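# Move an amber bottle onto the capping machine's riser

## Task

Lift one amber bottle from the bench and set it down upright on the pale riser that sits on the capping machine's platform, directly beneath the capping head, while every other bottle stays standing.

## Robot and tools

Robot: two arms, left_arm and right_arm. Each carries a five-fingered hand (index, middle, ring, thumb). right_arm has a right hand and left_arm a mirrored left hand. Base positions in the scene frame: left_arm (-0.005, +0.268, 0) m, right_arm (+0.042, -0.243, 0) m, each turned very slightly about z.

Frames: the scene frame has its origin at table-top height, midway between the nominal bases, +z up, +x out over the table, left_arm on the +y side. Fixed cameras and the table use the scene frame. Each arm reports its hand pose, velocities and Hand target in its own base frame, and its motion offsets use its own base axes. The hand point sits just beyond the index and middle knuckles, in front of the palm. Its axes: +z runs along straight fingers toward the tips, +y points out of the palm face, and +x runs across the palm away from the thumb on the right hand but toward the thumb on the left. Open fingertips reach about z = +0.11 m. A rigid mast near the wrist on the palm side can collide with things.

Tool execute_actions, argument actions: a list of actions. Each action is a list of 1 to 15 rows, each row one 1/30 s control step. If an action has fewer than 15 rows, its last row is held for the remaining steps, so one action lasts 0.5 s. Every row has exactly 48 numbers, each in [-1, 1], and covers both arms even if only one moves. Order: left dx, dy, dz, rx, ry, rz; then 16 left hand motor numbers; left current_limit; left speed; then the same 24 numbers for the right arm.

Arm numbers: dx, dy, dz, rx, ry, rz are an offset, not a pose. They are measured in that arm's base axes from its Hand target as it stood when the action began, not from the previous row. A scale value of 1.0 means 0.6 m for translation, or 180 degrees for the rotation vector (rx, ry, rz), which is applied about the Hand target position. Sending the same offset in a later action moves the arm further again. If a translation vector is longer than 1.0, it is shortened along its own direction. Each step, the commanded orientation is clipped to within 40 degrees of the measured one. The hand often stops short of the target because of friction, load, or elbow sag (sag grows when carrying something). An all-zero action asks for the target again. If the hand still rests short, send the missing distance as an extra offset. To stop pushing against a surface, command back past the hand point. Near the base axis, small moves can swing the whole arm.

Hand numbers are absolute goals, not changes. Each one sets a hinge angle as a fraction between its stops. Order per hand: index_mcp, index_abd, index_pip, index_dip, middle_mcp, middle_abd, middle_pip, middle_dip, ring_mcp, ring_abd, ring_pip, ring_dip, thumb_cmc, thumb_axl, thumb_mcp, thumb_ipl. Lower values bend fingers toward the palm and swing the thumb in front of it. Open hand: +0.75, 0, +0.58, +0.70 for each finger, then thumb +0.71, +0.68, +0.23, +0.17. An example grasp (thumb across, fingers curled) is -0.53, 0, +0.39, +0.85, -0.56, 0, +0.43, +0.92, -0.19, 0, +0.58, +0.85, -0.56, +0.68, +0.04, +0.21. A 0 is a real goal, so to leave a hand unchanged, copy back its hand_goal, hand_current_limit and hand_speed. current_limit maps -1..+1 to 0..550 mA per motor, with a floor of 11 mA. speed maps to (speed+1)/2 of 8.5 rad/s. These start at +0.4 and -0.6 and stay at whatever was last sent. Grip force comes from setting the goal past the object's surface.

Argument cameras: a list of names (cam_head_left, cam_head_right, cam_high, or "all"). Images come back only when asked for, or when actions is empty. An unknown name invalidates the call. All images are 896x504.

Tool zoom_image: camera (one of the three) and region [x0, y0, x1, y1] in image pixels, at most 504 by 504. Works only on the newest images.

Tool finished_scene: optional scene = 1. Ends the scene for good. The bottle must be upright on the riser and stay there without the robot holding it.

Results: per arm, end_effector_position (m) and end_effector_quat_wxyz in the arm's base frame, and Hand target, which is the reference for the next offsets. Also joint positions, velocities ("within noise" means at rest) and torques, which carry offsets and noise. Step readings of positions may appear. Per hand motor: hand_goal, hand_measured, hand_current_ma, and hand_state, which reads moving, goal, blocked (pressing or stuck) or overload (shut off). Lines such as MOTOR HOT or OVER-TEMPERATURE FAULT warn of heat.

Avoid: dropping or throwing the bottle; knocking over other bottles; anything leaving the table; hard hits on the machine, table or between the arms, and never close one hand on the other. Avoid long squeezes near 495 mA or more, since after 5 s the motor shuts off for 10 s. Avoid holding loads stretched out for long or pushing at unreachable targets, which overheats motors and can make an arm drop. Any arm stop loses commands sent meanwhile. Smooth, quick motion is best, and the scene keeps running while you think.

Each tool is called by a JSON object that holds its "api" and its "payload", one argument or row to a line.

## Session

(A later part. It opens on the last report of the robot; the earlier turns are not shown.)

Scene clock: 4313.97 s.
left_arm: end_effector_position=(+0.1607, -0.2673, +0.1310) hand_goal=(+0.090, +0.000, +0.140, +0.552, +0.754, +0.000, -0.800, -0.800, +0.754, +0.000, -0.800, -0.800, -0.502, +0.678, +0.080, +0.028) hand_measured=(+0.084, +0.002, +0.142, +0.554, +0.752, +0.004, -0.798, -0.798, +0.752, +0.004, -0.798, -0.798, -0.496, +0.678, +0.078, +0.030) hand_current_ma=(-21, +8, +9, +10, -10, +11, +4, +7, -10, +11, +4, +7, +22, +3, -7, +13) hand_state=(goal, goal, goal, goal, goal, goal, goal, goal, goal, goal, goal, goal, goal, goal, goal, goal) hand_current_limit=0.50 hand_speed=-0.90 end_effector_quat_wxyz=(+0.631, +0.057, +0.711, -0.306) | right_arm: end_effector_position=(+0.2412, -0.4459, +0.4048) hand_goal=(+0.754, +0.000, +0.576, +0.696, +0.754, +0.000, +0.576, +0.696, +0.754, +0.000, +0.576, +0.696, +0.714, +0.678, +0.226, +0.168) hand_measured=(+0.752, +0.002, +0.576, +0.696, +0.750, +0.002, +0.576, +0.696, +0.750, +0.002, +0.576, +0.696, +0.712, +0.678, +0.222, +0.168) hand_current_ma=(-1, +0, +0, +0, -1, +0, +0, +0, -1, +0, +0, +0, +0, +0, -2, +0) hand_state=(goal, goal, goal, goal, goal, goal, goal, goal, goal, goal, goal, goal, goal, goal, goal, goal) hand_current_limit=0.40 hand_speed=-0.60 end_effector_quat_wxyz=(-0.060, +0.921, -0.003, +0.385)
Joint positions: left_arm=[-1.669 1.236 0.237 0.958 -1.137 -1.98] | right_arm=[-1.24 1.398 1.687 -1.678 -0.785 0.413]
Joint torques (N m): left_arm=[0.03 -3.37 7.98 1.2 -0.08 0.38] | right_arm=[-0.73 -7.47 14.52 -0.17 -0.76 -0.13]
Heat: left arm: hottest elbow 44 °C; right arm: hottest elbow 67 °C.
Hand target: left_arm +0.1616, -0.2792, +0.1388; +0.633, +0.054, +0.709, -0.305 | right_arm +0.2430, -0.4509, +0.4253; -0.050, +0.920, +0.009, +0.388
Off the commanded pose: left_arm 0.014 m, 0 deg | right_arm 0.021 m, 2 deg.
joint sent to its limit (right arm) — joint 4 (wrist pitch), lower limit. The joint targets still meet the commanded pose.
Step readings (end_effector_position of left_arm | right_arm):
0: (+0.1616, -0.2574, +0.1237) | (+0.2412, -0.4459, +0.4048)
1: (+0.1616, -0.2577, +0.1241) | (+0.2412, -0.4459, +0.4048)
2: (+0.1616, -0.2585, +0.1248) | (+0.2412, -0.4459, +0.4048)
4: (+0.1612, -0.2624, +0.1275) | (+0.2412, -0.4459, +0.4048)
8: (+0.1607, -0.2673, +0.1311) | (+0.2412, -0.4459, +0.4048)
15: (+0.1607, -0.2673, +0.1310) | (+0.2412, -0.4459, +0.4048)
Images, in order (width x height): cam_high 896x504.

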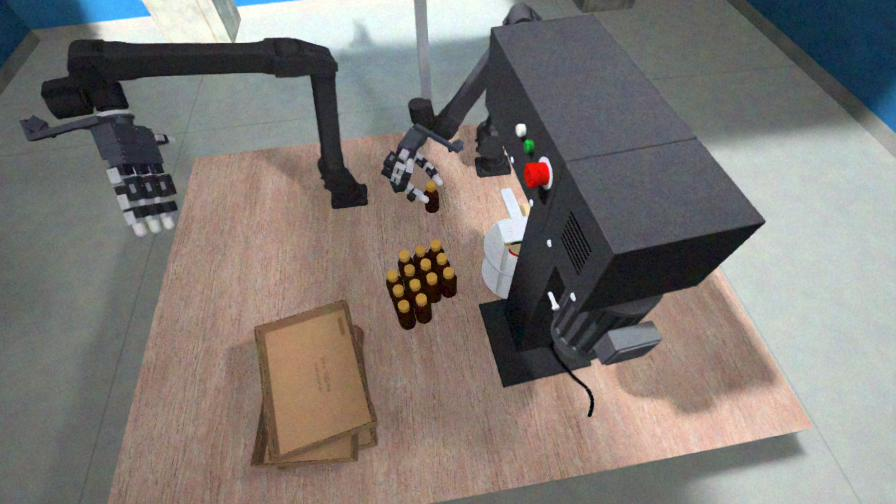

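{"api": "execute_actions", "payload": {
  "actions": [
    [[0,0,-0.012,0,0,0,0.09,0,0.139,0.551,0.754,0,-0.8,-0.8,0.754,0,-0.8,-0.8,-0.503,0.678,0.08,0.027,0.5,-0.9,0,0,0,0,0,0,0.754,0,0.576,0.696,0.754,0,0.576,0.696,0.754,0,0.576,0.696,0.714,0.678,0.226,0.168,0.4,-0.6]]
  ],
  "cameras": ["cam_high"]
}}

{"api": "zoom_image", "payload": {
  "camera": "cam_high",
  "region": [380, 140, 460, 220]
}}

Scene clock: 4336.13 s.
left_arm: end_effector_position=(+0.1607, -0.2675, +0.1223) hand_goal=(+0.090, +0.000, +0.140, +0.552, +0.754, +0.000, -0.800, -0.800, +0.754, +0.000, -0.800, -0.800, -0.502, +0.678, +0.080, +0.028) hand_measured=(+0.086, +0.002, +0.142, +0.554, +0.752, +0.004, -0.798, -0.798, +0.752, +0.004, -0.798, -0.798, -0.496, +0.678, +0.078, +0.030) hand_current_ma=(-20, +8, +9, +10, -10, +11, +4, +7, -10, +11, +4, +7, +22, +3, -7, +13) hand_state=(goal, goal, goal, goal, goal, goal, goal, goal, goal, goal, goal, goal, goal, goal, goal, goal) hand_current_limit=0.50 hand_speed=-0.90 end_effector_quat_wxyz=(+0.631, +0.068, +0.715, -0.294) | right_arm: end_effector_position=(+0.2412, -0.4459, +0.4048) hand_goal=(+0.754, +0.000, +0.576, +0.696, +0.754, +0.000, +0.576, +0.696, +0.754, +0.000, +0.576, +0.696, +0.714, +0.678, +0.226, +0.168) hand_measured=(+0.752, +0.002, +0.576, +0.696, +0.750, +0.002, +0.576, +0.696, +0.750, +0.002, +0.576, +0.696, +0.712, +0.678, +0.222, +0.168) hand_current_ma=(-1, +0, +0, +0, -1, +0, +0, +0, -1, +0, +0, +0, +0, +0, -2, +0) hand_state=(goal, goal, goal, goal, goal, goal, goal, goal, goal, goal, goal, goal, goal, goal, goal, goal) hand_current_limit=0.40 hand_speed=-0.60 end_effector_quat_wxyz=(-0.060, +0.921, -0.003, +0.385)
Joint positions: left_arm=[-1.669 1.276 0.237 0.964 -1.137 -1.98] | right_arm=[-1.24 1.398 1.687 -1.678 -0.785 0.413]
Joint torques (N m): left_arm=[0.15 -4.07 7.19 2.71 -0.11 0.37] | right_arm=[-0.79 -7.59 14.5 -0.17 -0.76 -0.13]
Heat: left arm: hottest elbow 45 °C; right arm: hottest elbow 67 °C.
Hand target: left_arm +0.1616, -0.2792, +0.1317; +0.633, +0.054, +0.709, -0.305 | right_arm +0.2430, -0.4509, +0.4253; -0.050, +0.920, +0.009, +0.388
Off the commanded pose: left_arm 0.015 m, 2 deg | right_arm 0.021 m, 2 deg.
joint sent to its limit (right arm) — joint 4 (wrist pitch), lower limit. The joint targets still meet the commanded pose.
Step readings (end_effector_position of left_arm | right_arm):
0: (+0.1607, -0.2673, +0.1310) | (+0.2412, -0.4459, +0.4048)
1: (+0.1607, -0.2674, +0.1305) | (+0.2412, -0.4459, +0.4048)
2: (+0.1607, -0.2675, +0.1292) | (+0.2412, -0.4459, +0.4048)
4: (+0.1607, -0.2674, +0.1252) | (+0.2412, -0.4459, +0.4048)
8: (+0.1607, -0.2673, +0.1221) | (+0.2412, -0.4459, +0.4048)
15: (+0.1607, -0.2675, +0.1223) | (+0.2412, -0.4459, +0.4048)
Images, in order (width x height): cam_high 896x504.

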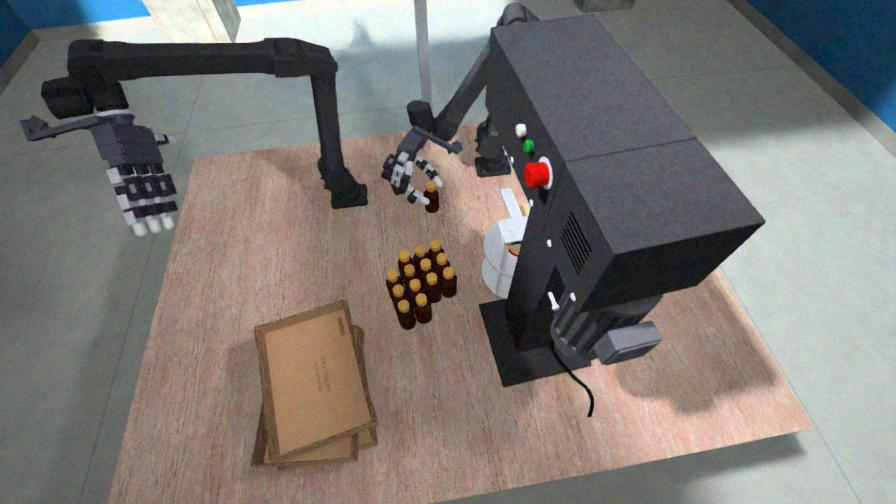

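Scaled by 6.300 from the camera's 896x504 image, which has a finer 1280x720 frame.

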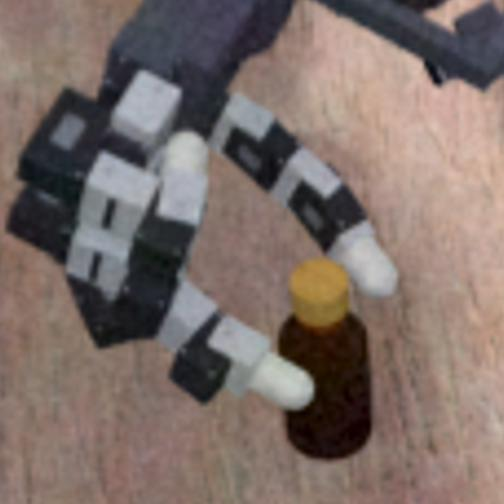

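{"api": "execute_actions", "payload": {
  "actions": [
    [[0,0,0.008,0,0,0,0.09,0,0.139,0.551,0.754,0,-0.8,-0.8,0.754,0,-0.8,-0.8,-0.503,0.678,0.08,0.027,0.5,-0.9,0,0,0,0,0,0,0.754,0,0.576,0.696,0.754,0,0.576,0.696,0.754,0,0.576,0.696,0.714,0.678,0.226,0.168,0.4,-0.6]]
  ],
  "cameras": ["cam_high", "cam_head_right"]
}}

{"api": "zoom_image", "payload": {
  "camera": "cam_high",
  "region": [380, 140, 460, 220]
}}

Scene clock: 4353.77 s.
left_arm: end_effector_position=(+0.1607, -0.2676, +0.1243) hand_goal=(+0.090, +0.000, +0.140, +0.552, +0.754, +0.000, -0.800, -0.800, +0.754, +0.000, -0.800, -0.800, -0.502, +0.678, +0.080, +0.028) hand_measured=(+0.086, +0.002, +0.142, +0.554, +0.752, +0.004, -0.798, -0.798, +0.752, +0.004, -0.798, -0.798, -0.496, +0.678, +0.078, +0.030) hand_current_ma=(-20, +8, +9, +10, -10, +11, +4, +7, -10, +11, +4, +7, +22, +3, -7, +13) hand_state=(goal, goal, goal, goal, goal, goal, goal, goal, goal, goal, goal, goal, goal, goal, goal, goal) hand_current_limit=0.50 hand_speed=-0.90 end_effector_quat_wxyz=(+0.631, +0.065, +0.714, -0.297) | right_arm: end_effector_position=(+0.2412, -0.4459, +0.4048) hand_goal=(+0.754, +0.000, +0.576, +0.696, +0.754, +0.000, +0.576, +0.696, +0.754, +0.000, +0.576, +0.696, +0.714, +0.678, +0.226, +0.168) hand_measured=(+0.752, +0.002, +0.576, +0.696, +0.750, +0.002, +0.576, +0.696, +0.750, +0.002, +0.576, +0.696, +0.712, +0.678, +0.222, +0.168) hand_current_ma=(-1, +0, +0, +0, -1, +0, +0, +0, -1, +0, +0, +0, +0, +0, -2, +0) hand_state=(goal, goal, goal, goal, goal, goal, goal, goal, goal, goal, goal, goal, goal, goal, goal, goal) hand_current_limit=0.40 hand_speed=-0.60 end_effector_quat_wxyz=(-0.060, +0.921, -0.003, +0.385)
Joint positions: left_arm=[-1.669 1.267 0.237 0.964 -1.137 -1.98] | right_arm=[-1.24 1.398 1.687 -1.678 -0.785 0.413]
Joint torques (N m): left_arm=[0.21 -5.07 7.58 1.62 -0.11 0.37] | right_arm=[-0.73 -7.47 14.52 -0.2 -0.76 -0.13]
Heat: left arm: hottest elbow 45 °C; right arm: hottest elbow 67 °C.
Hand target: left_arm +0.1616, -0.2792, +0.1364; +0.633, +0.054, +0.709, -0.305 | right_arm +0.2430, -0.4509, +0.4253; -0.050, +0.920, +0.009, +0.388
Off the commanded pose: left_arm 0.017 m, 2 deg | right_arm 0.021 m, 2 deg.
joint sent to its limit (right arm) — joint 4 (wrist pitch), lower limit. The joint targets still meet the commanded pose.
Step readings (end_effector_position of left_arm | right_arm):
0: (+0.1607, -0.2675, +0.1223) | (+0.2412, -0.4459, +0.4048)
1: (+0.1607, -0.2675, +0.1224) | (+0.2412, -0.4459, +0.4048)
2: (+0.1607, -0.2675, +0.1228) | (+0.2412, -0.4459, +0.4048)
4: (+0.1607, -0.2675, +0.1236) | (+0.2412, -0.4459, +0.4048)
8: (+0.1607, -0.2676, +0.1243) | (+0.2412, -0.4459, +0.4048)
15: (+0.1607, -0.2676, +0.1243) | (+0.2412, -0.4459, +0.4048)
Images, in order (width x height): cam_head_right 896x504, cam_high 896x504.

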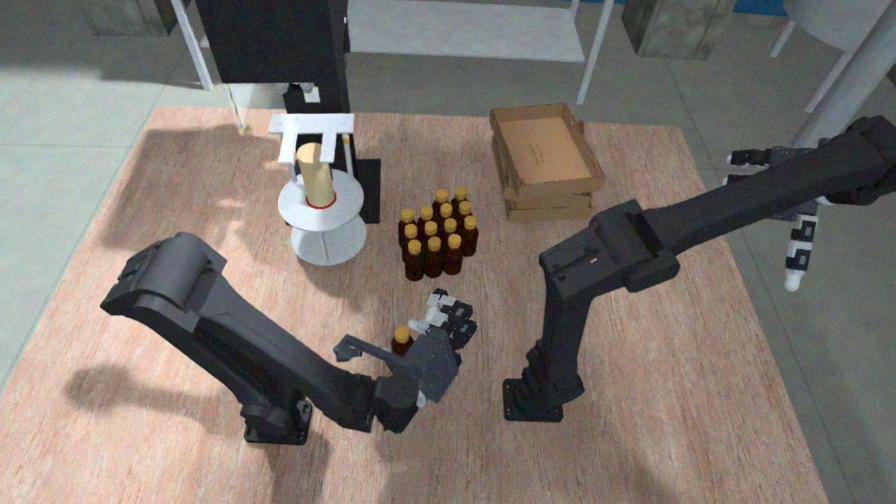

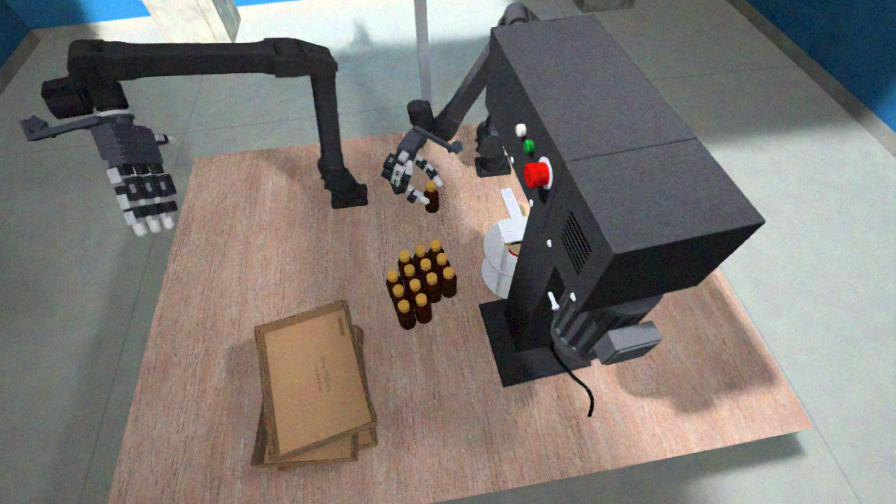

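Scaled by 6.300 from the camera's 896x504 image, which has a finer 1280x720 frame.

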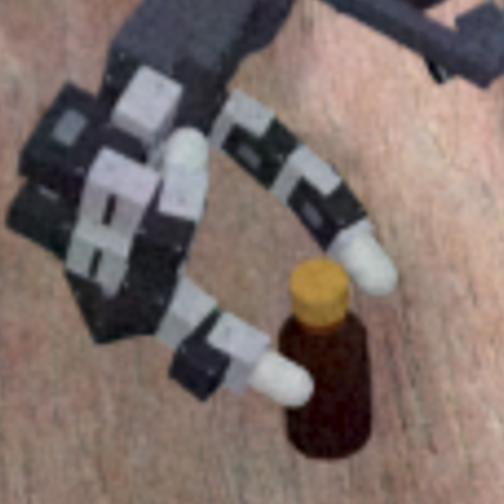

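{"api": "execute_actions", "payload": {
  "actions": [
    [[0,0,0,0,0,0,0.02,0,0.139,0.551,0.754,0,-0.8,-0.8,0.754,0,-0.8,-0.8,-0.503,0.678,-0.0,0.027,0.2,-0.92,0,0,0,0,0,0,0.754,0,0.576,0.696,0.754,0,0.576,0.696,0.754,0,0.576,0.696,0.714,0.678,0.226,0.168,0.4,-0.6]],
    [[0,0,0,0,0,0,-0.08,0,0.139,0.551,0.754,0,-0.8,-0.8,0.754,0,-0.8,-0.8,-0.503,0.678,-0.1,0.027,0.0,-0.94,0,0,0,0,0,0,0.754,0,0.576,0.696,0.754,0,0.576,0.696,0.754,0,0.576,0.696,0.714,0.678,0.226,0.168,0.4,-0.6]],
    [[0,0,0.007,0,0,0,-0.12,0,0.139,0.551,0.754,0,-0.8,-0.8,0.754,0,-0.8,-0.8,-0.503,0.678,-0.14,0.027,0.0,-0.94,0,0,0,0,0,0,0.754,0,0.576,0.696,0.754,0,0.576,0.696,0.754,0,0.576,0.696,0.714,0.678,0.226,0.168,0.4,-0.6]]
  ],
  "cameras": ["cam_high", "cam_head_left"]
}}

{"api": "zoom_image", "payload": {
  "camera": "cam_high",
  "region": [380, 140, 460, 220]
}}

{"api": "zoom_image", "payload": {
  "camera": "cam_head_left",
  "region": [340, 290, 480, 430]
}}

Scene clock: 4372.07 s.
left_arm: end_effector_position=(+0.1608, -0.2668, +0.1279) hand_goal=(-0.120, +0.000, +0.140, +0.552, +0.754, +0.000, -0.800, -0.800, +0.754, +0.000, -0.800, -0.800, -0.502, +0.678, -0.140, +0.028) hand_measured=(-0.044, +0.002, +0.158, +0.558, +0.752, +0.004, -0.798, -0.798, +0.752, +0.004, -0.798, -0.798, -0.496, +0.680, -0.064, +0.038) hand_current_ma=(+275, +6, +75, +28, -10, +11, +4, +7, -10, +11, +4, +7, +27, +10, +275, +59) hand_state=(blocked, goal, goal, goal, goal, goal, goal, goal, goal, goal, goal, goal, goal, goal, blocked, goal) hand_current_limit=0.00 hand_speed=-0.94 end_effector_quat_wxyz=(+0.631, +0.063, +0.713, -0.299) | right_arm: end_effector_position=(+0.2412, -0.4459, +0.4048) hand_goal=(+0.754, +0.000, +0.576, +0.696, +0.754, +0.000, +0.576, +0.696, +0.754, +0.000, +0.576, +0.696, +0.714, +0.678, +0.226, +0.168) hand_measured=(+0.752, +0.002, +0.576, +0.696, +0.750, +0.002, +0.576, +0.696, +0.750, +0.002, +0.576, +0.696, +0.712, +0.678, +0.222, +0.168) hand_current_ma=(-1, +0, +0, +0, -1, +0, +0, +0, -1, +0, +0, +0, +0, +0, -2, +0) hand_state=(goal, goal, goal, goal, goal, goal, goal, goal, goal, goal, goal, goal, goal, goal, goal, goal) hand_current_limit=0.40 hand_speed=-0.60 end_effector_quat_wxyz=(-0.060, +0.921, -0.003, +0.385)
Joint positions: left_arm=[-1.669 1.246 0.237 0.949 -1.137 -1.98] | right_arm=[-1.24 1.398 1.687 -1.678 -0.785 0.413]
Joint torques (N m): left_arm=[0.15 -4.84 8.01 1.22 -0.1 0.39] | right_arm=[-0.73 -7.53 14.52 -0.18 -0.76 -0.13]
Heat: left arm: hottest elbow 45 °C; right arm: hottest elbow 67 °C.
Hand target: left_arm +0.1616, -0.2792, +0.1406; +0.633, +0.054, +0.709, -0.305 | right_arm +0.2430, -0.4509, +0.4253; -0.050, +0.920, +0.009, +0.388
Off the commanded pose: left_arm 0.018 m, 1 deg | right_arm 0.021 m, 2 deg.
joint sent to its limit (right arm) — joint 4 (wrist pitch), lower limit. The joint targets still meet the commanded pose.
Step readings (end_effector_position of left_arm | right_arm):
0: (+0.1607, -0.2676, +0.1243) | (+0.2412, -0.4459, +0.4048)
1: (+0.1607, -0.2676, +0.1243) | (+0.2412, -0.4459, +0.4048)
2: (+0.1607, -0.2676, +0.1243) | (+0.2412, -0.4459, +0.4048)
4: (+0.1607, -0.2676, +0.1243) | (+0.2412, -0.4459, +0.4048)
8: (+0.1607, -0.2676, +0.1243) | (+0.2412, -0.4459, +0.4048)
15: (+0.1607, -0.2676, +0.1243) | (+0.2412, -0.4459, +0.4048)
16: (+0.1607, -0.2676, +0.1243) | (+0.2412, -0.4459, +0.4048)
17: (+0.1607, -0.2676, +0.1243) | (+0.2412, -0.4459, +0.4048)
19: (+0.1607, -0.2676, +0.1243) | (+0.2412, -0.4459, +0.4048)
23: (+0.1607, -0.2676, +0.1243) | (+0.2412, -0.4459, +0.4048)
30: (+0.1607, -0.2676, +0.1243) | (+0.2412, -0.4459, +0.4048)
31: (+0.1607, -0.2675, +0.1245) | (+0.2412, -0.4459, +0.4048)
32: (+0.1607, -0.2673, +0.1250) | (+0.2412, -0.4459, +0.4048)
34: (+0.1607, -0.2670, +0.1265) | (+0.2412, -0.4459, +0.4048)
38: (+0.1607, -0.2668, +0.1280) | (+0.2412, -0.4459, +0.4048)
45: (+0.1608, -0.2668, +0.1279) | (+0.2412, -0.4459, +0.4048)
Images, in order (width x height): cam_head_left 896x504, cam_high 896x504.

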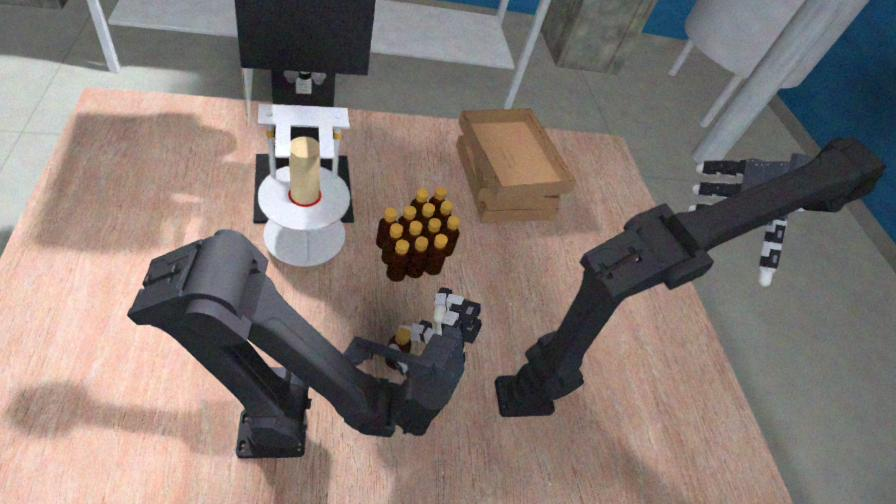

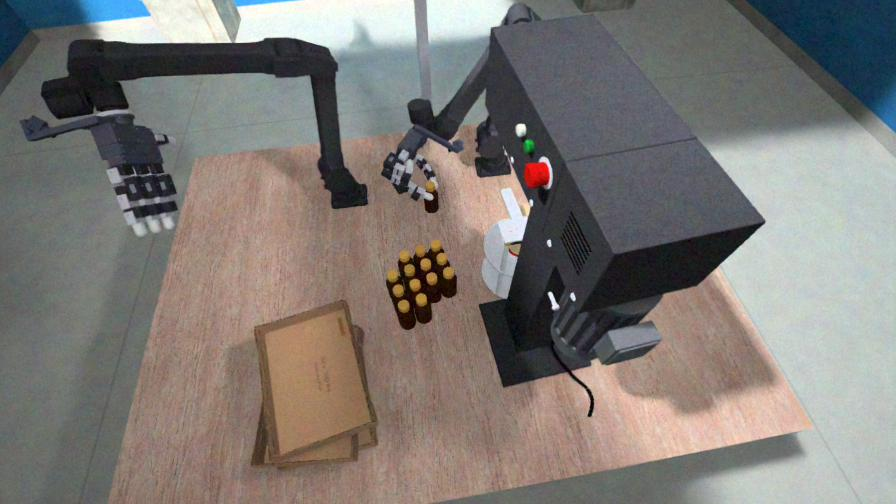

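Scaled by 6.300 from the camera's 896x504 image, which has a finer 1280x720 frame.

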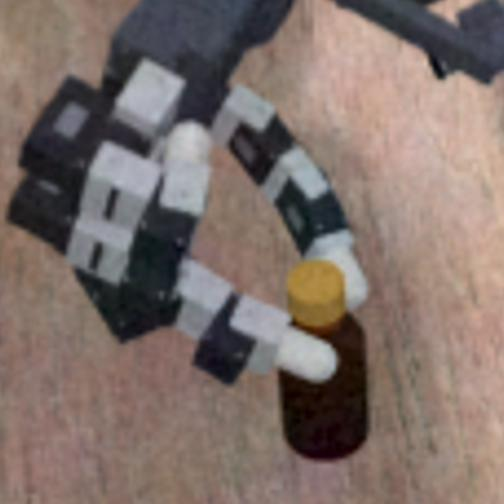

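Scaled by 3.600 from the camera's 896x504 image, which has a finer 1280x720 frame.

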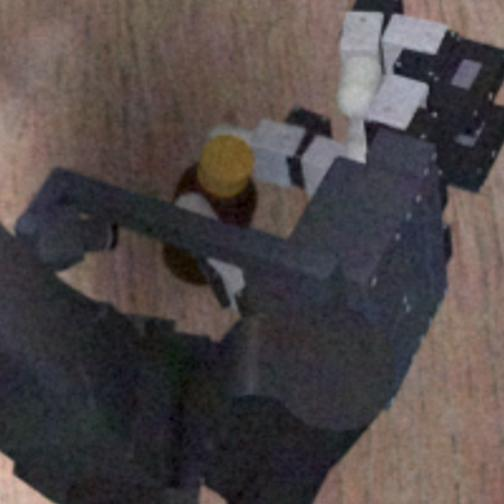

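{"api": "execute_actions", "payload": {
  "actions": [
    [[-0.002,-0.004,0.006,0,0,0,-0.14,0,0.139,0.551,0.754,0,-0.8,-0.8,0.754,0,-0.8,-0.8,-0.503,0.678,-0.16,0.027,0.0,-0.94,0,0,0,0,0,0,0.754,0,0.576,0.696,0.754,0,0.576,0.696,0.754,0,0.576,0.696,0.714,0.678,0.226,0.168,0.4,-0.6]]
  ],
  "cameras": ["cam_high"]
}}

{"api": "zoom_image", "payload": {
  "camera": "cam_high",
  "region": [380, 140, 460, 220]
}}

Scene clock: 4387.07 s.
left_arm: end_effector_position=(+0.1608, -0.2666, +0.1292) hand_goal=(-0.140, +0.000, +0.140, +0.552, +0.754, +0.000, -0.800, -0.800, +0.754, +0.000, -0.800, -0.800, -0.502, +0.678, -0.160, +0.028) hand_measured=(-0.048, +0.002, +0.158, +0.558, +0.752, +0.004, -0.798, -0.798, +0.752, +0.004, -0.798, -0.798, -0.494, +0.680, -0.074, +0.038) hand_current_ma=(+275, +6, +76, +28, -10, +11, +4, +7, -10, +11, +4, +7, +31, +12, +275, +60) hand_state=(blocked, goal, goal, goal, goal, goal, goal, goal, goal, goal, goal, goal, goal, goal, blocked, goal) hand_current_limit=0.00 hand_speed=-0.94 end_effector_quat_wxyz=(+0.631, +0.065, +0.714, -0.295) | right_arm: end_effector_position=(+0.2412, -0.4459, +0.4048) hand_goal=(+0.754, +0.000, +0.576, +0.696, +0.754, +0.000, +0.576, +0.696, +0.754, +0.000, +0.576, +0.696, +0.714, +0.678, +0.226, +0.168) hand_measured=(+0.752, +0.002, +0.576, +0.696, +0.750, +0.002, +0.576, +0.696, +0.750, +0.002, +0.576, +0.696, +0.712, +0.678, +0.222, +0.168) hand_current_ma=(-1, +0, +0, +0, -1, +0, +0, +0, -1, +0, +0, +0, +0, +0, -2, +0) hand_state=(goal, goal, goal, goal, goal, goal, goal, goal, goal, goal, goal, goal, goal, goal, goal, goal) hand_current_limit=0.40 hand_speed=-0.60 end_effector_quat_wxyz=(-0.060, +0.921, -0.003, +0.385)
Joint positions: left_arm=[-1.669 1.239 0.24 0.929 -1.14 -1.98] | right_arm=[-1.24 1.398 1.687 -1.678 -0.785 0.413]
Joint torques (N m): left_arm=[-0.03 -4.95 8.53 1.24 -0.16 0.39] | right_arm=[-0.73 -7.59 14.52 -0.17 -0.76 -0.13]
Heat: left arm: hottest elbow 46 °C; right arm: hottest elbow 67 °C.
Hand target: left_arm +0.1604, -0.2817, +0.1443; +0.633, +0.054, +0.709, -0.306 | right_arm +0.2430, -0.4509, +0.4253; -0.050, +0.920, +0.009, +0.388
Off the commanded pose: left_arm 0.021 m, 2 deg | right_arm 0.021 m, 2 deg.
joint sent to its limit (right arm) — joint 4 (wrist pitch), lower limit. The joint targets still meet the commanded pose.
Step readings (end_effector_position of left_arm | right_arm):
0: (+0.1608, -0.2668, +0.1279) | (+0.2412, -0.4459, +0.4048)
1: (+0.1608, -0.2668, +0.1281) | (+0.2412, -0.4459, +0.4048)
2: (+0.1608, -0.2667, +0.1282) | (+0.2412, -0.4459, +0.4048)
4: (+0.1608, -0.2666, +0.1288) | (+0.2412, -0.4459, +0.4048)
8: (+0.1608, -0.2665, +0.1292) | (+0.2412, -0.4459, +0.4048)
15: (+0.1608, -0.2666, +0.1292) | (+0.2412, -0.4459, +0.4048)
Images, in order (width x height): cam_high 896x504.

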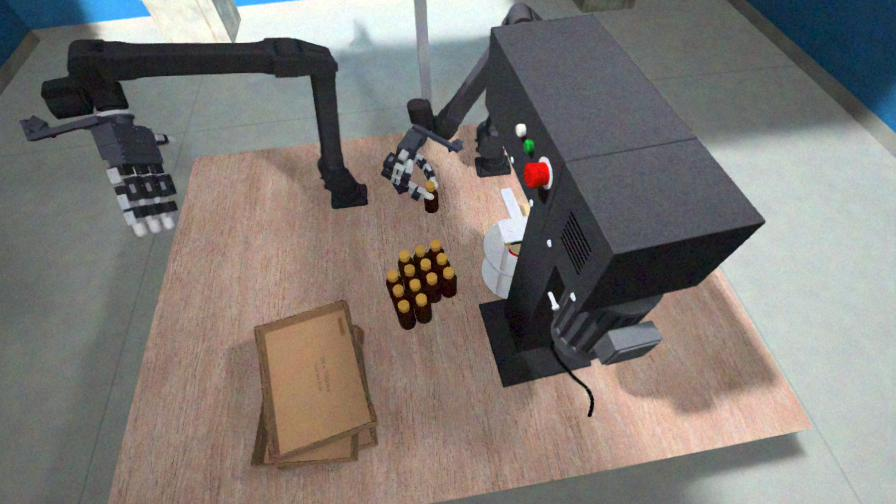

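Scaled by 6.300 from the camera's 896x504 image, which has a finer 1280x720 frame.

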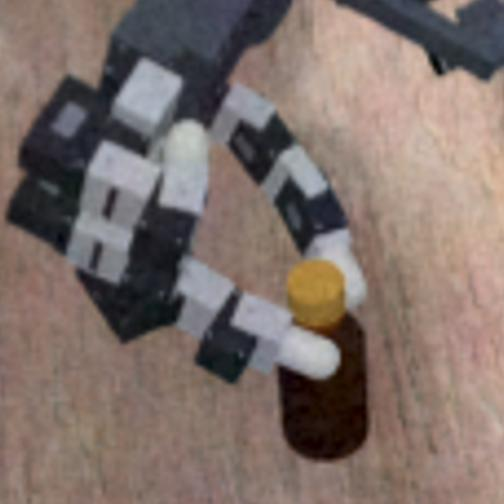

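{"api": "execute_actions", "payload": {
  "actions": [
    [[-0.003,-0.009,0.005,0,0,0,-0.16,0,0.139,0.551,0.754,0,-0.8,-0.8,0.754,0,-0.8,-0.8,-0.503,0.678,-0.18,0.027,0.0,-0.94,0,0,0,0,0,0,0.754,0,0.576,0.696,0.754,0,0.576,0.696,0.754,0,0.576,0.696,0.714,0.678,0.226,0.168,0.4,-0.6]]
  ],
  "cameras": ["cam_high"]
}}

{"api": "zoom_image", "payload": {
  "camera": "cam_high",
  "region": [380, 140, 460, 220]
}}

Scene clock: 4401.37 s.
left_arm: end_effector_position=(+0.1606, -0.2695, +0.1320) hand_goal=(-0.160, +0.000, +0.140, +0.552, +0.754, +0.000, -0.800, -0.800, +0.754, +0.000, -0.800, -0.800, -0.502, +0.678, -0.180, +0.028) hand_measured=(-0.058, +0.012, +0.160, +0.560, +0.752, +0.004, -0.798, -0.798, +0.752, +0.004, -0.798, -0.798, -0.488, +0.684, -0.082, +0.040) hand_current_ma=(+275, +41, +82, +29, -10, +11, +4, +7, -10, +11, +4, +7, +59, +26, +275, +64) hand_state=(blocked, goal, goal, goal, goal, goal, goal, goal, goal, goal, goal, goal, goal, goal, blocked, goal) hand_current_limit=0.00 hand_speed=-0.94 end_effector_quat_wxyz=(+0.632, +0.063, +0.714, -0.293) | right_arm: end_effector_position=(+0.2412, -0.4459, +0.4048) hand_goal=(+0.754, +0.000, +0.576, +0.696, +0.754, +0.000, +0.576, +0.696, +0.754, +0.000, +0.576, +0.696, +0.714, +0.678, +0.226, +0.168) hand_measured=(+0.752, +0.002, +0.576, +0.696, +0.750, +0.002, +0.576, +0.696, +0.750, +0.002, +0.576, +0.696, +0.712, +0.678, +0.222, +0.168) hand_current_ma=(-1, +0, +0, +0, -1, +0, +0, +0, -1, +0, +0, +0, +0, +0, -2, +0) hand_state=(goal, goal, goal, goal, goal, goal, goal, goal, goal, goal, goal, goal, goal, goal, goal, goal) hand_current_limit=0.40 hand_speed=-0.60 end_effector_quat_wxyz=(-0.060, +0.921, -0.003, +0.385)
Joint positions: left_arm=[-1.669 1.239 0.254 0.915 -1.146 -1.98] | right_arm=[-1.24 1.398 1.687 -1.678 -0.785 0.413]
Joint torques (N m): left_arm=[-0.5 -4.78 8.85 1.26 -0.11 0.38] | right_arm=[-0.79 -7.53 14.5 -0.18 -0.76 -0.13]
Heat: left arm: hottest elbow 46 °C; right arm: hottest elbow 67 °C.
Hand target: left_arm +0.1586, -0.2870, +0.1472; +0.633, +0.054, +0.709, -0.305 | right_arm +0.2430, -0.4509, +0.4253; -0.050, +0.920, +0.009, +0.388
Off the commanded pose: left_arm 0.023 m, 2 deg | right_arm 0.021 m, 2 deg.
joint sent to its limit (right arm) — joint 4 (wrist pitch), lower limit. The joint targets still meet the commanded pose.
Step readings (end_effector_position of left_arm | right_arm):
0: (+0.1608, -0.2666, +0.1292) | (+0.2412, -0.4459, +0.4048)
1: (+0.1608, -0.2664, +0.1294) | (+0.2412, -0.4459, +0.4048)
2: (+0.1608, -0.2668, +0.1299) | (+0.2412, -0.4459, +0.4048)
4: (+0.1607, -0.2684, +0.1313) | (+0.2412, -0.4459, +0.4048)
8: (+0.1606, -0.2696, +0.1321) | (+0.2412, -0.4459, +0.4048)
15: (+0.1606, -0.2695, +0.1320) | (+0.2412, -0.4459, +0.4048)
Images, in order (width x height): cam_high 896x504.

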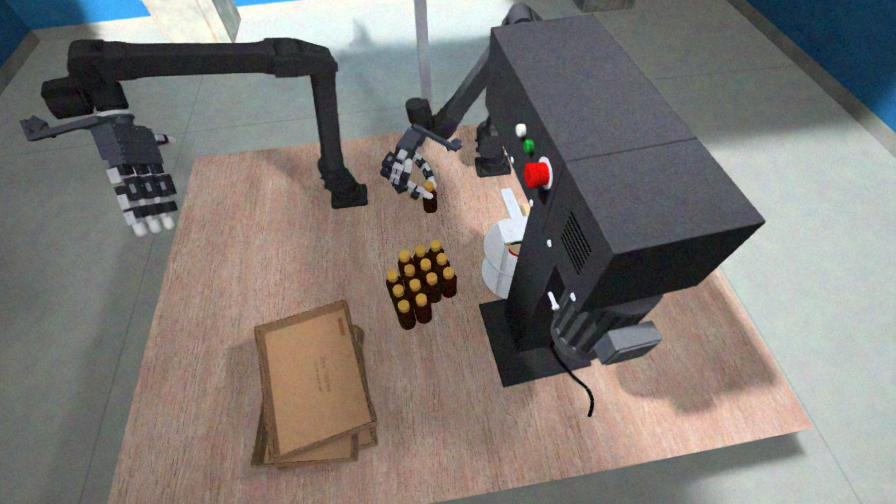

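Scaled by 6.300 from the camera's 896x504 image, which has a finer 1280x720 frame.

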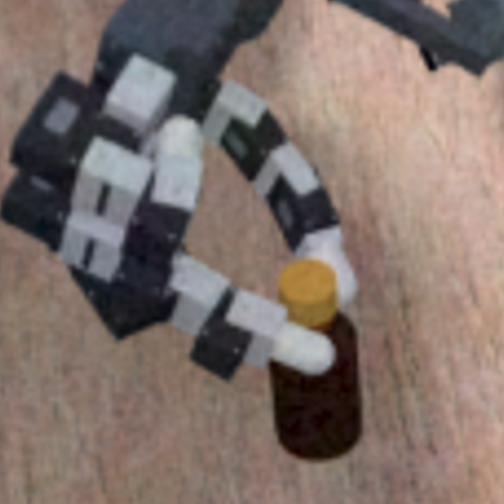

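{"api": "execute_actions", "payload": {
  "actions": [
    [[0,0,-0.002,0,0,0,0.03,0,0.139,0.551,0.754,0,-0.8,-0.8,0.754,0,-0.8,-0.8,-0.503,0.678,0.03,0.027,0.4,-0.9,0,0,0,0,0,0,0.754,0,0.576,0.696,0.754,0,0.576,0.696,0.754,0,0.576,0.696,0.714,0.678,0.226,0.168,0.4,-0.6]],
    [[-0.003,-0.007,-0.003,0,0,0,0.06,0,0.139,0.551,0.754,0,-0.8,-0.8,0.754,0,-0.8,-0.8,-0.503,0.678,0.06,0.027,0.4,-0.9,0,0,0,0,0,0,0.754,0,0.576,0.696,0.754,0,0.576,0.696,0.754,0,0.576,0.696,0.714,0.678,0.226,0.168,0.4,-0.6]]
  ],
  "cameras": ["cam_high"]
}}

{"api": "zoom_image", "payload": {
  "camera": "cam_high",
  "region": [380, 140, 460, 220]
}}

Scene clock: 4422.00 s.
left_arm: end_effector_position=(+0.1601, -0.2745, +0.1337) hand_goal=(+0.060, +0.000, +0.140, +0.552, +0.754, +0.000, -0.800, -0.800, +0.754, +0.000, -0.800, -0.800, -0.502, +0.678, +0.060, +0.028) hand_measured=(+0.056, +0.010, +0.142, +0.554, +0.752, +0.004, -0.798, -0.798, +0.752, +0.004, -0.798, -0.798, -0.488, +0.682, +0.058, +0.030) hand_current_ma=(-21, +35, +10, +10, -10, +11, +4, +7, -10, +11, +4, +7, +59, +23, -8, +13) hand_state=(goal, goal, goal, goal, goal, goal, goal, goal, goal, goal, goal, goal, goal, goal, goal, goal) hand_current_limit=0.40 hand_speed=-0.90 end_effector_quat_wxyz=(+0.633, +0.061, +0.714, -0.293) | right_arm: end_effector_position=(+0.2412, -0.4459, +0.4048) hand_goal=(+0.754, +0.000, +0.576, +0.696, +0.754, +0.000, +0.576, +0.696, +0.754, +0.000, +0.576, +0.696, +0.714, +0.678, +0.226, +0.168) hand_measured=(+0.752, +0.002, +0.576, +0.696, +0.750, +0.002, +0.576, +0.696, +0.750, +0.002, +0.576, +0.696, +0.712, +0.678, +0.222, +0.168) hand_current_ma=(-1, +0, +0, +0, -1, +0, +0, +0, -1, +0, +0, +0, +0, +0, -2, +0) hand_state=(goal, goal, goal, goal, goal, goal, goal, goal, goal, goal, goal, goal, goal, goal, goal, goal) hand_current_limit=0.40 hand_speed=-0.60 end_effector_quat_wxyz=(-0.060, +0.921, -0.003, +0.385)
Joint positions: left_arm=[-1.669 1.249 0.268 0.915 -1.149 -1.98] | right_arm=[-1.24 1.398 1.687 -1.678 -0.785 0.413]
Joint torques (N m): left_arm=[-1.03 -3.78 8.43 1.96 -0.17 0.35] | right_arm=[-0.73 -7.53 14.5 -0.17 -0.76 -0.13]
Heat: left arm: hottest elbow 47 °C; right arm: hottest elbow 67 °C.
Hand target: left_arm +0.1568, -0.2912, +0.1443; +0.633, +0.054, +0.709, -0.305 | right_arm +0.2430, -0.4509, +0.4253; -0.050, +0.920, +0.009, +0.388
Off the commanded pose: left_arm 0.020 m, 2 deg | right_arm 0.021 m, 2 deg.
joint sent to its limit (right arm) — joint 4 (wrist pitch), lower limit. The joint targets still meet the commanded pose.
Step readings (end_effector_position of left_arm | right_arm):
0: (+0.1606, -0.2695, +0.1320) | (+0.2412, -0.4459, +0.4048)
1: (+0.1606, -0.2695, +0.1320) | (+0.2412, -0.4459, +0.4048)
2: (+0.1606, -0.2695, +0.1320) | (+0.2412, -0.4459, +0.4048)
4: (+0.1606, -0.2695, +0.1320) | (+0.2412, -0.4459, +0.4048)
8: (+0.1605, -0.2698, +0.1322) | (+0.2412, -0.4459, +0.4048)
15: (+0.1604, -0.2713, +0.1333) | (+0.2412, -0.4459, +0.4048)
16: (+0.1604, -0.2713, +0.1334) | (+0.2412, -0.4459, +0.4048)
17: (+0.1604, -0.2716, +0.1334) | (+0.2412, -0.4459, +0.4048)
19: (+0.1602, -0.2731, +0.1334) | (+0.2412, -0.4459, +0.4048)
23: (+0.1601, -0.2745, +0.1337) | (+0.2412, -0.4459, +0.4048)
30: (+0.1601, -0.2745, +0.1337) | (+0.2412, -0.4459, +0.4048)
Images, in order (width x height): cam_high 896x504.

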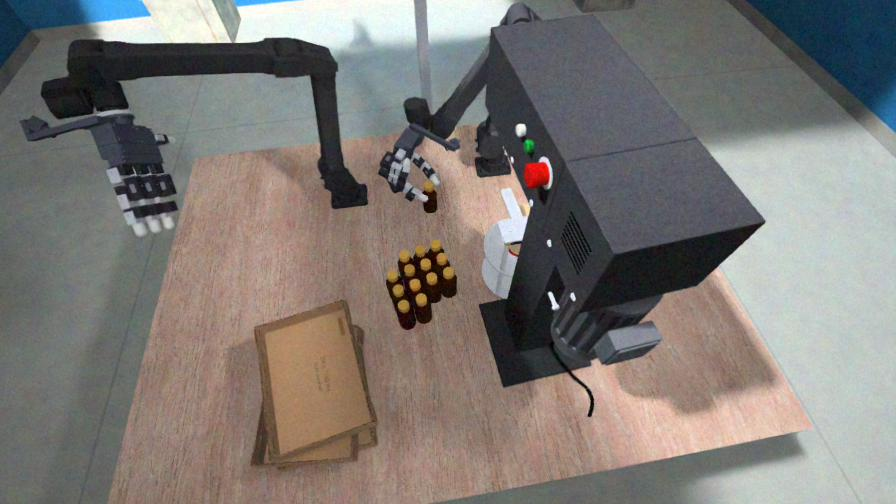

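Scaled by 6.300 from the camera's 896x504 image, which has a finer 1280x720 frame.

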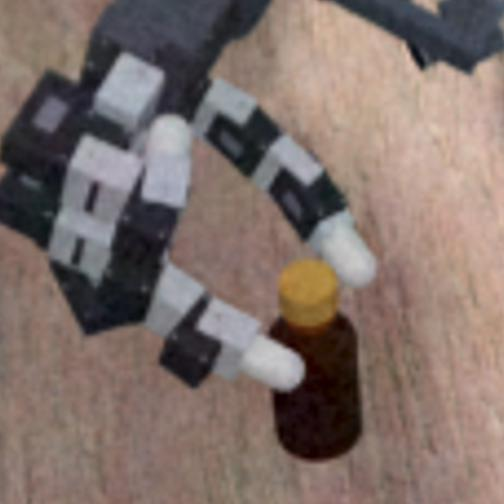

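{"api": "execute_actions", "payload": {
  "actions": [
    [[0,0,-0.01,0,0,0,0.06,0,0.139,0.551,0.754,0,-0.8,-0.8,0.754,0,-0.8,-0.8,-0.503,0.678,0.06,0.027,0.4,-0.9,0,0,0,0,0,0,0.754,0,0.576,0.696,0.754,0,0.576,0.696,0.754,0,0.576,0.696,0.714,0.678,0.226,0.168,0.4,-0.6]]
  ],
  "cameras": []
}}

Scene clock: 4435.30 s.
left_arm: end_effector_position=(+0.1600, -0.2754, +0.1278) hand_goal=(+0.060, +0.000, +0.140, +0.552, +0.754, +0.000, -0.800, -0.800, +0.754, +0.000, -0.800, -0.800, -0.502, +0.678, +0.060, +0.028) hand_measured=(+0.056, +0.010, +0.142, +0.554, +0.752, +0.004, -0.798, -0.798, +0.752, +0.004, -0.798, -0.798, -0.488, +0.682, +0.058, +0.030) hand_current_ma=(-20, +34, +10, +10, -10, +11, +4, +7, -10, +11, +4, +7, +59, +23, -8, +13) hand_state=(goal, goal, goal, goal, goal, goal, goal, goal, goal, goal, goal, goal, goal, goal, goal, goal) hand_current_limit=0.40 hand_speed=-0.90 end_effector_quat_wxyz=(+0.633, +0.066, +0.716, -0.288) | right_arm: end_effector_position=(+0.2412, -0.4459, +0.4048) hand_goal=(+0.754, +0.000, +0.576, +0.696, +0.754, +0.000, +0.576, +0.696, +0.754, +0.000, +0.576, +0.696, +0.714, +0.678, +0.226, +0.168) hand_measured=(+0.752, +0.002, +0.576, +0.696, +0.750, +0.002, +0.576, +0.696, +0.750, +0.002, +0.576, +0.696, +0.712, +0.678, +0.222, +0.168) hand_current_ma=(-1, +0, +0, +0, -1, +0, +0, +0, -1, +0, +0, +0, +0, +0, -2, +0) hand_state=(goal, goal, goal, goal, goal, goal, goal, goal, goal, goal, goal, goal, goal, goal, goal, goal) hand_current_limit=0.40 hand_speed=-0.60 end_effector_quat_wxyz=(-0.060, +0.921, -0.003, +0.385)
Joint positions: left_arm=[-1.669 1.279 0.268 0.93 -1.149 -1.98] | right_arm=[-1.24 1.398 1.687 -1.678 -0.785 0.413]
Joint torques (N m): left_arm=[-0.91 -4.19 7.82 2.7 -0.17 0.33] | right_arm=[-0.79 -7.53 14.52 -0.18 -0.76 -0.13]
Heat: left arm: hottest elbow 46 °C; right arm: hottest elbow 67 °C.
Hand target: left_arm +0.1568, -0.2912, +0.1383; +0.633, +0.054, +0.709, -0.305 | right_arm +0.2430, -0.4509, +0.4253; -0.050, +0.920, +0.009, +0.388
Off the commanded pose: left_arm 0.019 m, 3 deg | right_arm 0.021 m, 2 deg.
joint sent to its limit (right arm) — joint 4 (wrist pitch), lower limit. The joint targets still meet the commanded pose.
Step readings (end_effector_position of left_arm | right_arm):
0: (+0.1601, -0.2745, +0.1337) | (+0.2412, -0.4459, +0.4048)
1: (+0.1601, -0.2746, +0.1334) | (+0.2412, -0.4459, +0.4048)
2: (+0.1601, -0.2749, +0.1326) | (+0.2412, -0.4459, +0.4048)
4: (+0.1600, -0.2751, +0.1299) | (+0.2412, -0.4459, +0.4048)
8: (+0.1600, -0.2752, +0.1276) | (+0.2412, -0.4459, +0.4048)
15: (+0.1600, -0.2754, +0.1278) | (+0.2412, -0.4459, +0.4048)
No camera images: "cameras" was empty.

{"api": "execute_actions", "payload": {
  "actions": [
    [[0,0,0,0,0,0,-0.02,0,0.139,0.551,0.754,0,-0.8,-0.8,0.754,0,-0.8,-0.8,-0.503,0.678,-0.03,0.027,0.2,-0.9,0,0,0,0,0,0,0.754,0,0.576,0.696,0.754,0,0.576,0.696,0.754,0,0.576,0.696,0.714,0.678,0.226,0.168,0.4,-0.6]],
    [[0,0,0,0,0,0,-0.14,0,0.139,0.551,0.754,0,-0.8,-0.8,0.754,0,-0.8,-0.8,-0.503,0.678,-0.16,0.027,0.0,-0.93,0,0,0,0,0,0,0.754,0,0.576,0.696,0.754,0,0.576,0.696,0.754,0,0.576,0.696,0.714,0.678,0.226,0.168,0.4,-0.6]],
    [[0,0,0.004,0,0,0,-0.16,0,0.139,0.551,0.754,0,-0.8,-0.8,0.754,0,-0.8,-0.8,-0.503,0.678,-0.18,0.027,0.0,-0.93,0,0,0,0,0,0,0.754,0,0.576,0.696,0.754,0,0.576,0.696,0.754,0,0.576,0.696,0.714,0.678,0.226,0.168,0.4,-0.6]]
  ],
  "cameras": ["cam_high", "cam_head_left"]
}}

{"api": "zoom_image", "payload": {
  "camera": "cam_high",
  "region": [380, 140, 460, 220]
}}

{"api": "zoom_image", "payload": {
  "camera": "cam_head_left",
  "region": [340, 290, 480, 430]
}}

Scene clock: 4448.23 s.
left_arm: end_effector_position=(+0.1600, -0.2754, +0.1278) hand_goal=(-0.160, +0.000, +0.140, +0.552, +0.754, +0.000, -0.800, -0.800, +0.754, +0.000, -0.800, -0.800, -0.502, +0.678, -0.180, +0.028) hand_measured=(-0.042, +0.004, +0.158, +0.558, +0.752, +0.004, -0.798, -0.798, +0.752, +0.004, -0.798, -0.798, -0.488, +0.682, -0.050, +0.038) hand_current_ma=(+275, +14, +73, +27, -10, +11, +4, +7, -10, +11, +4, +7, +59, +23, +275, +59) hand_state=(blocked, goal, goal, goal, goal, goal, goal, goal, goal, goal, goal, goal, goal, goal, blocked, goal) hand_current_limit=0.00 hand_speed=-0.93 end_effector_quat_wxyz=(+0.633, +0.066, +0.716, -0.288) | right_arm: end_effector_position=(+0.2412, -0.4459, +0.4048) hand_goal=(+0.754, +0.000, +0.576, +0.696, +0.754, +0.000, +0.576, +0.696, +0.754, +0.000, +0.576, +0.696, +0.714, +0.678, +0.226, +0.168) hand_measured=(+0.752, +0.002, +0.576, +0.696, +0.750, +0.002, +0.576, +0.696, +0.750, +0.002, +0.576, +0.696, +0.712, +0.678, +0.222, +0.168) hand_current_ma=(-1, +0, +0, +0, -1, +0, +0, +0, -1, +0, +0, +0, +0, +0, -2, +0) hand_state=(goal, goal, goal, goal, goal, goal, goal, goal, goal, goal, goal, goal, goal, goal, goal, goal) hand_current_limit=0.40 hand_speed=-0.60 end_effector_quat_wxyz=(-0.060, +0.921, -0.003, +0.385)
Joint positions: left_arm=[-1.669 1.279 0.268 0.93 -1.149 -1.98] | right_arm=[-1.24 1.398 1.687 -1.678 -0.785 0.413]
Joint torques (N m): left_arm=[-0.79 -4.95 7.94 2.17 -0.17 0.35] | right_arm=[-0.73 -7.53 14.5 -0.17 -0.76 -0.13]
Heat: left arm: hottest elbow 46 °C; right arm: hottest elbow 67 °C.
Hand target: left_arm +0.1568, -0.2912, +0.1407; +0.633, +0.054, +0.709, -0.305 | right_arm +0.2430, -0.4509, +0.4253; -0.050, +0.920, +0.009, +0.388
Off the commanded pose: left_arm 0.021 m, 3 deg | right_arm 0.021 m, 2 deg.
joint sent to its limit (right arm) — joint 4 (wrist pitch), lower limit. The joint targets still meet the commanded pose.
Step readings (end_effector_position of left_arm | right_arm):
0: (+0.1600, -0.2754, +0.1278) | (+0.2412, -0.4459, +0.4048)
1: (+0.1600, -0.2754, +0.1278) | (+0.2412, -0.4459, +0.4048)
2: (+0.1600, -0.2754, +0.1278) | (+0.2412, -0.4459, +0.4048)
4: (+0.1600, -0.2754, +0.1278) | (+0.2412, -0.4459, +0.4048)
8: (+0.1600, -0.2754, +0.1278) | (+0.2412, -0.4459, +0.4048)
15: (+0.1600, -0.2754, +0.1278) | (+0.2412, -0.4459, +0.4048)
16: (+0.1600, -0.2754, +0.1278) | (+0.2412, -0.4459, +0.4048)
17: (+0.1600, -0.2754, +0.1278) | (+0.2412, -0.4459, +0.4048)
19: (+0.1600, -0.2754, +0.1278) | (+0.2412, -0.4459, +0.4048)
23: (+0.1600, -0.2754, +0.1278) | (+0.2412, -0.4459, +0.4048)
30: (+0.1600, -0.2754, +0.1278) | (+0.2412, -0.4459, +0.4048)
31: (+0.1600, -0.2754, +0.1278) | (+0.2412, -0.4459, +0.4048)
32: (+0.1600, -0.2754, +0.1278) | (+0.2412, -0.4459, +0.4048)
34: (+0.1600, -0.2754, +0.1278) | (+0.2412, -0.4459, +0.4048)
38: (+0.1600, -0.2754, +0.1278) | (+0.2412, -0.4459, +0.4048)
45: (+0.1600, -0.2754, +0.1278) | (+0.2412, -0.4459, +0.4048)
Images, in order (width x height): cam_head_left 896x504, cam_high 896x504.

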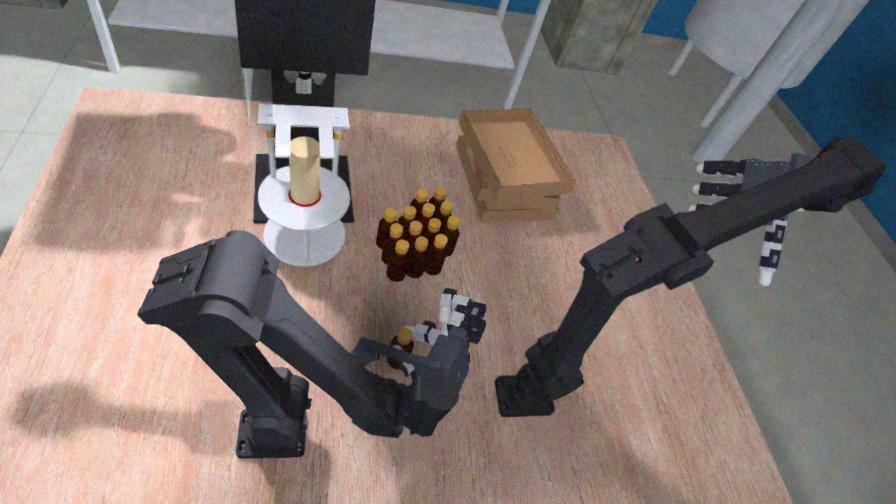

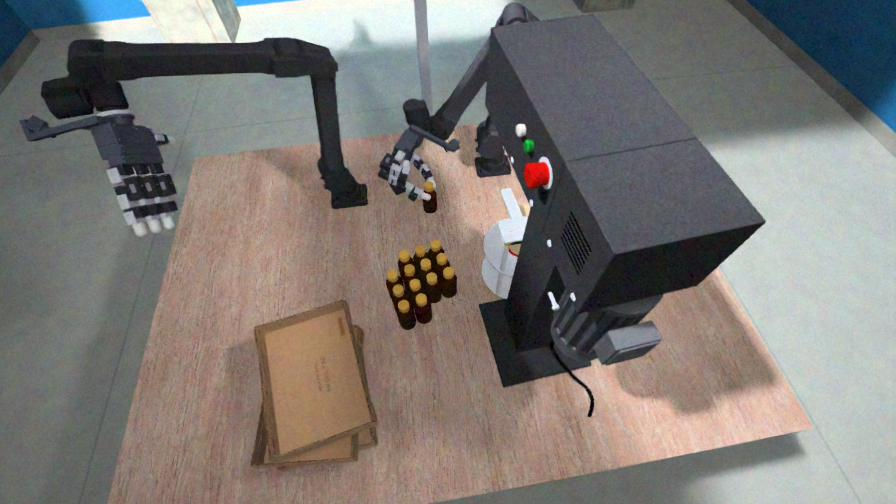

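Scaled by 6.300 from the camera's 896x504 image, which has a finer 1280x720 frame.

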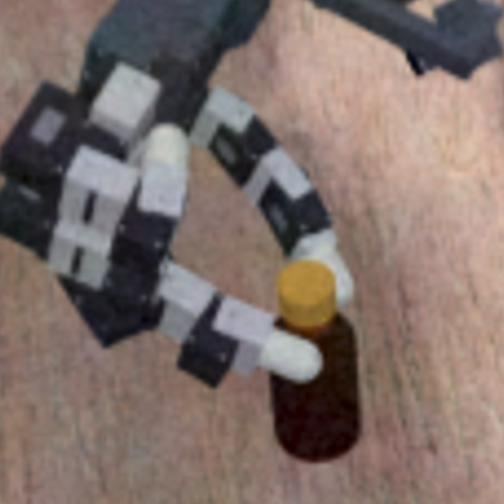

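Scaled by 3.600 from the camera's 896x504 image, which has a finer 1280x720 frame.

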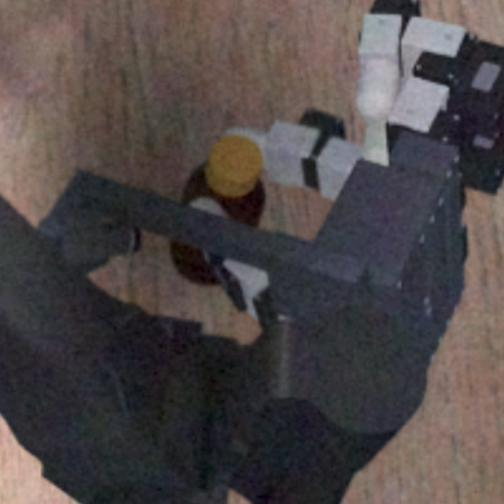

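{"api": "execute_actions", "payload": {
  "actions": [
    [[0,0,0.008,0,0,0,-0.2,0,0.139,0.551,0.754,0,-0.8,-0.8,0.754,0,-0.8,-0.8,-0.503,0.678,-0.22,0.027,0.1,-0.93,0,0,0,0,0,0,0.754,0,0.576,0.696,0.754,0,0.576,0.696,0.754,0,0.576,0.696,0.714,0.678,0.226,0.168,0.4,-0.6]],
    [[0,0,0.004,0,0,0,-0.2,0,0.139,0.551,0.754,0,-0.8,-0.8,0.754,0,-0.8,-0.8,-0.503,0.678,-0.22,0.027,0.1,-0.93,0,0,0,0,0,0,0.754,0,0.576,0.696,0.754,0,0.576,0.696,0.754,0,0.576,0.696,0.714,0.678,0.226,0.168,0.4,-0.6]]
  ],
  "cameras": []
}}

Scene clock: 4461.10 s.
left_arm: end_effector_position=(+0.1601, -0.2744, +0.1320) hand_goal=(-0.200, +0.000, +0.140, +0.552, +0.754, +0.000, -0.800, -0.800, +0.754, +0.000, -0.800, -0.800, -0.502, +0.678, -0.220, +0.028) hand_measured=(-0.054, +0.006, +0.164, +0.562, +0.752, +0.004, -0.798, -0.798, +0.752, +0.004, -0.798, -0.798, -0.486, +0.684, -0.086, +0.040) hand_current_ma=(+302, +23, +106, +38, -10, +11, +4, +7, -10, +11, +4, +7, +66, +32, +302, +66) hand_state=(blocked, goal, blocked, goal, goal, goal, goal, goal, goal, goal, goal, goal, goal, goal, blocked, goal) hand_current_limit=0.10 hand_speed=-0.93 end_effector_quat_wxyz=(+0.633, +0.063, +0.715, -0.291) | right_arm: end_effector_position=(+0.2412, -0.4459, +0.4048) hand_goal=(+0.754, +0.000, +0.576, +0.696, +0.754, +0.000, +0.576, +0.696, +0.754, +0.000, +0.576, +0.696, +0.714, +0.678, +0.226, +0.168) hand_measured=(+0.752, +0.002, +0.576, +0.696, +0.750, +0.002, +0.576, +0.696, +0.750, +0.002, +0.576, +0.696, +0.712, +0.678, +0.222, +0.168) hand_current_ma=(-1, +0, +0, +0, -1, +0, +0, +0, -1, +0, +0, +0, +0, +0, -2, +0) hand_state=(goal, goal, goal, goal, goal, goal, goal, goal, goal, goal, goal, goal, goal, goal, goal, goal) hand_current_limit=0.40 hand_speed=-0.60 end_effector_quat_wxyz=(-0.060, +0.921, -0.003, +0.385)
Joint positions: left_arm=[-1.669 1.257 0.268 0.917 -1.15 -1.98] | right_arm=[-1.24 1.398 1.687 -1.678 -0.785 0.413]
Joint torques (N m): left_arm=[-0.79 -5.48 8.57 1.21 -0.14 0.38] | right_arm=[-0.73 -7.53 14.5 -0.17 -0.76 -0.13]
Heat: left arm: hottest elbow 46 °C; right arm: hottest elbow 67 °C.
Hand target: left_arm +0.1568, -0.2912, +0.1478; +0.633, +0.054, +0.709, -0.305 | right_arm +0.2430, -0.4509, +0.4253; -0.050, +0.920, +0.009, +0.388
Off the commanded pose: left_arm 0.023 m, 2 deg | right_arm 0.021 m, 2 deg.
joint sent to its limit (right arm) — joint 4 (wrist pitch), lower limit. The joint targets still meet the commanded pose.
Step readings (end_effector_position of left_arm | right_arm):
0: (+0.1600, -0.2754, +0.1278) | (+0.2412, -0.4459, +0.4048)
1: (+0.1600, -0.2754, +0.1280) | (+0.2412, -0.4459, +0.4048)
2: (+0.1600, -0.2754, +0.1285) | (+0.2412, -0.4459, +0.4048)
4: (+0.1600, -0.2753, +0.1301) | (+0.2412, -0.4459, +0.4048)
8: (+0.1600, -0.2752, +0.1314) | (+0.2412, -0.4459, +0.4048)
15: (+0.1600, -0.2752, +0.1314) | (+0.2412, -0.4459, +0.4048)
16: (+0.1601, -0.2751, +0.1315) | (+0.2412, -0.4459, +0.4048)
17: (+0.1601, -0.2749, +0.1316) | (+0.2412, -0.4459, +0.4048)
19: (+0.1601, -0.2747, +0.1320) | (+0.2412, -0.4459, +0.4048)
23: (+0.1601, -0.2745, +0.1321) | (+0.2412, -0.4459, +0.4048)
30: (+0.1601, -0.2744, +0.1320) | (+0.2412, -0.4459, +0.4048)
No camera images: "cameras" was empty.


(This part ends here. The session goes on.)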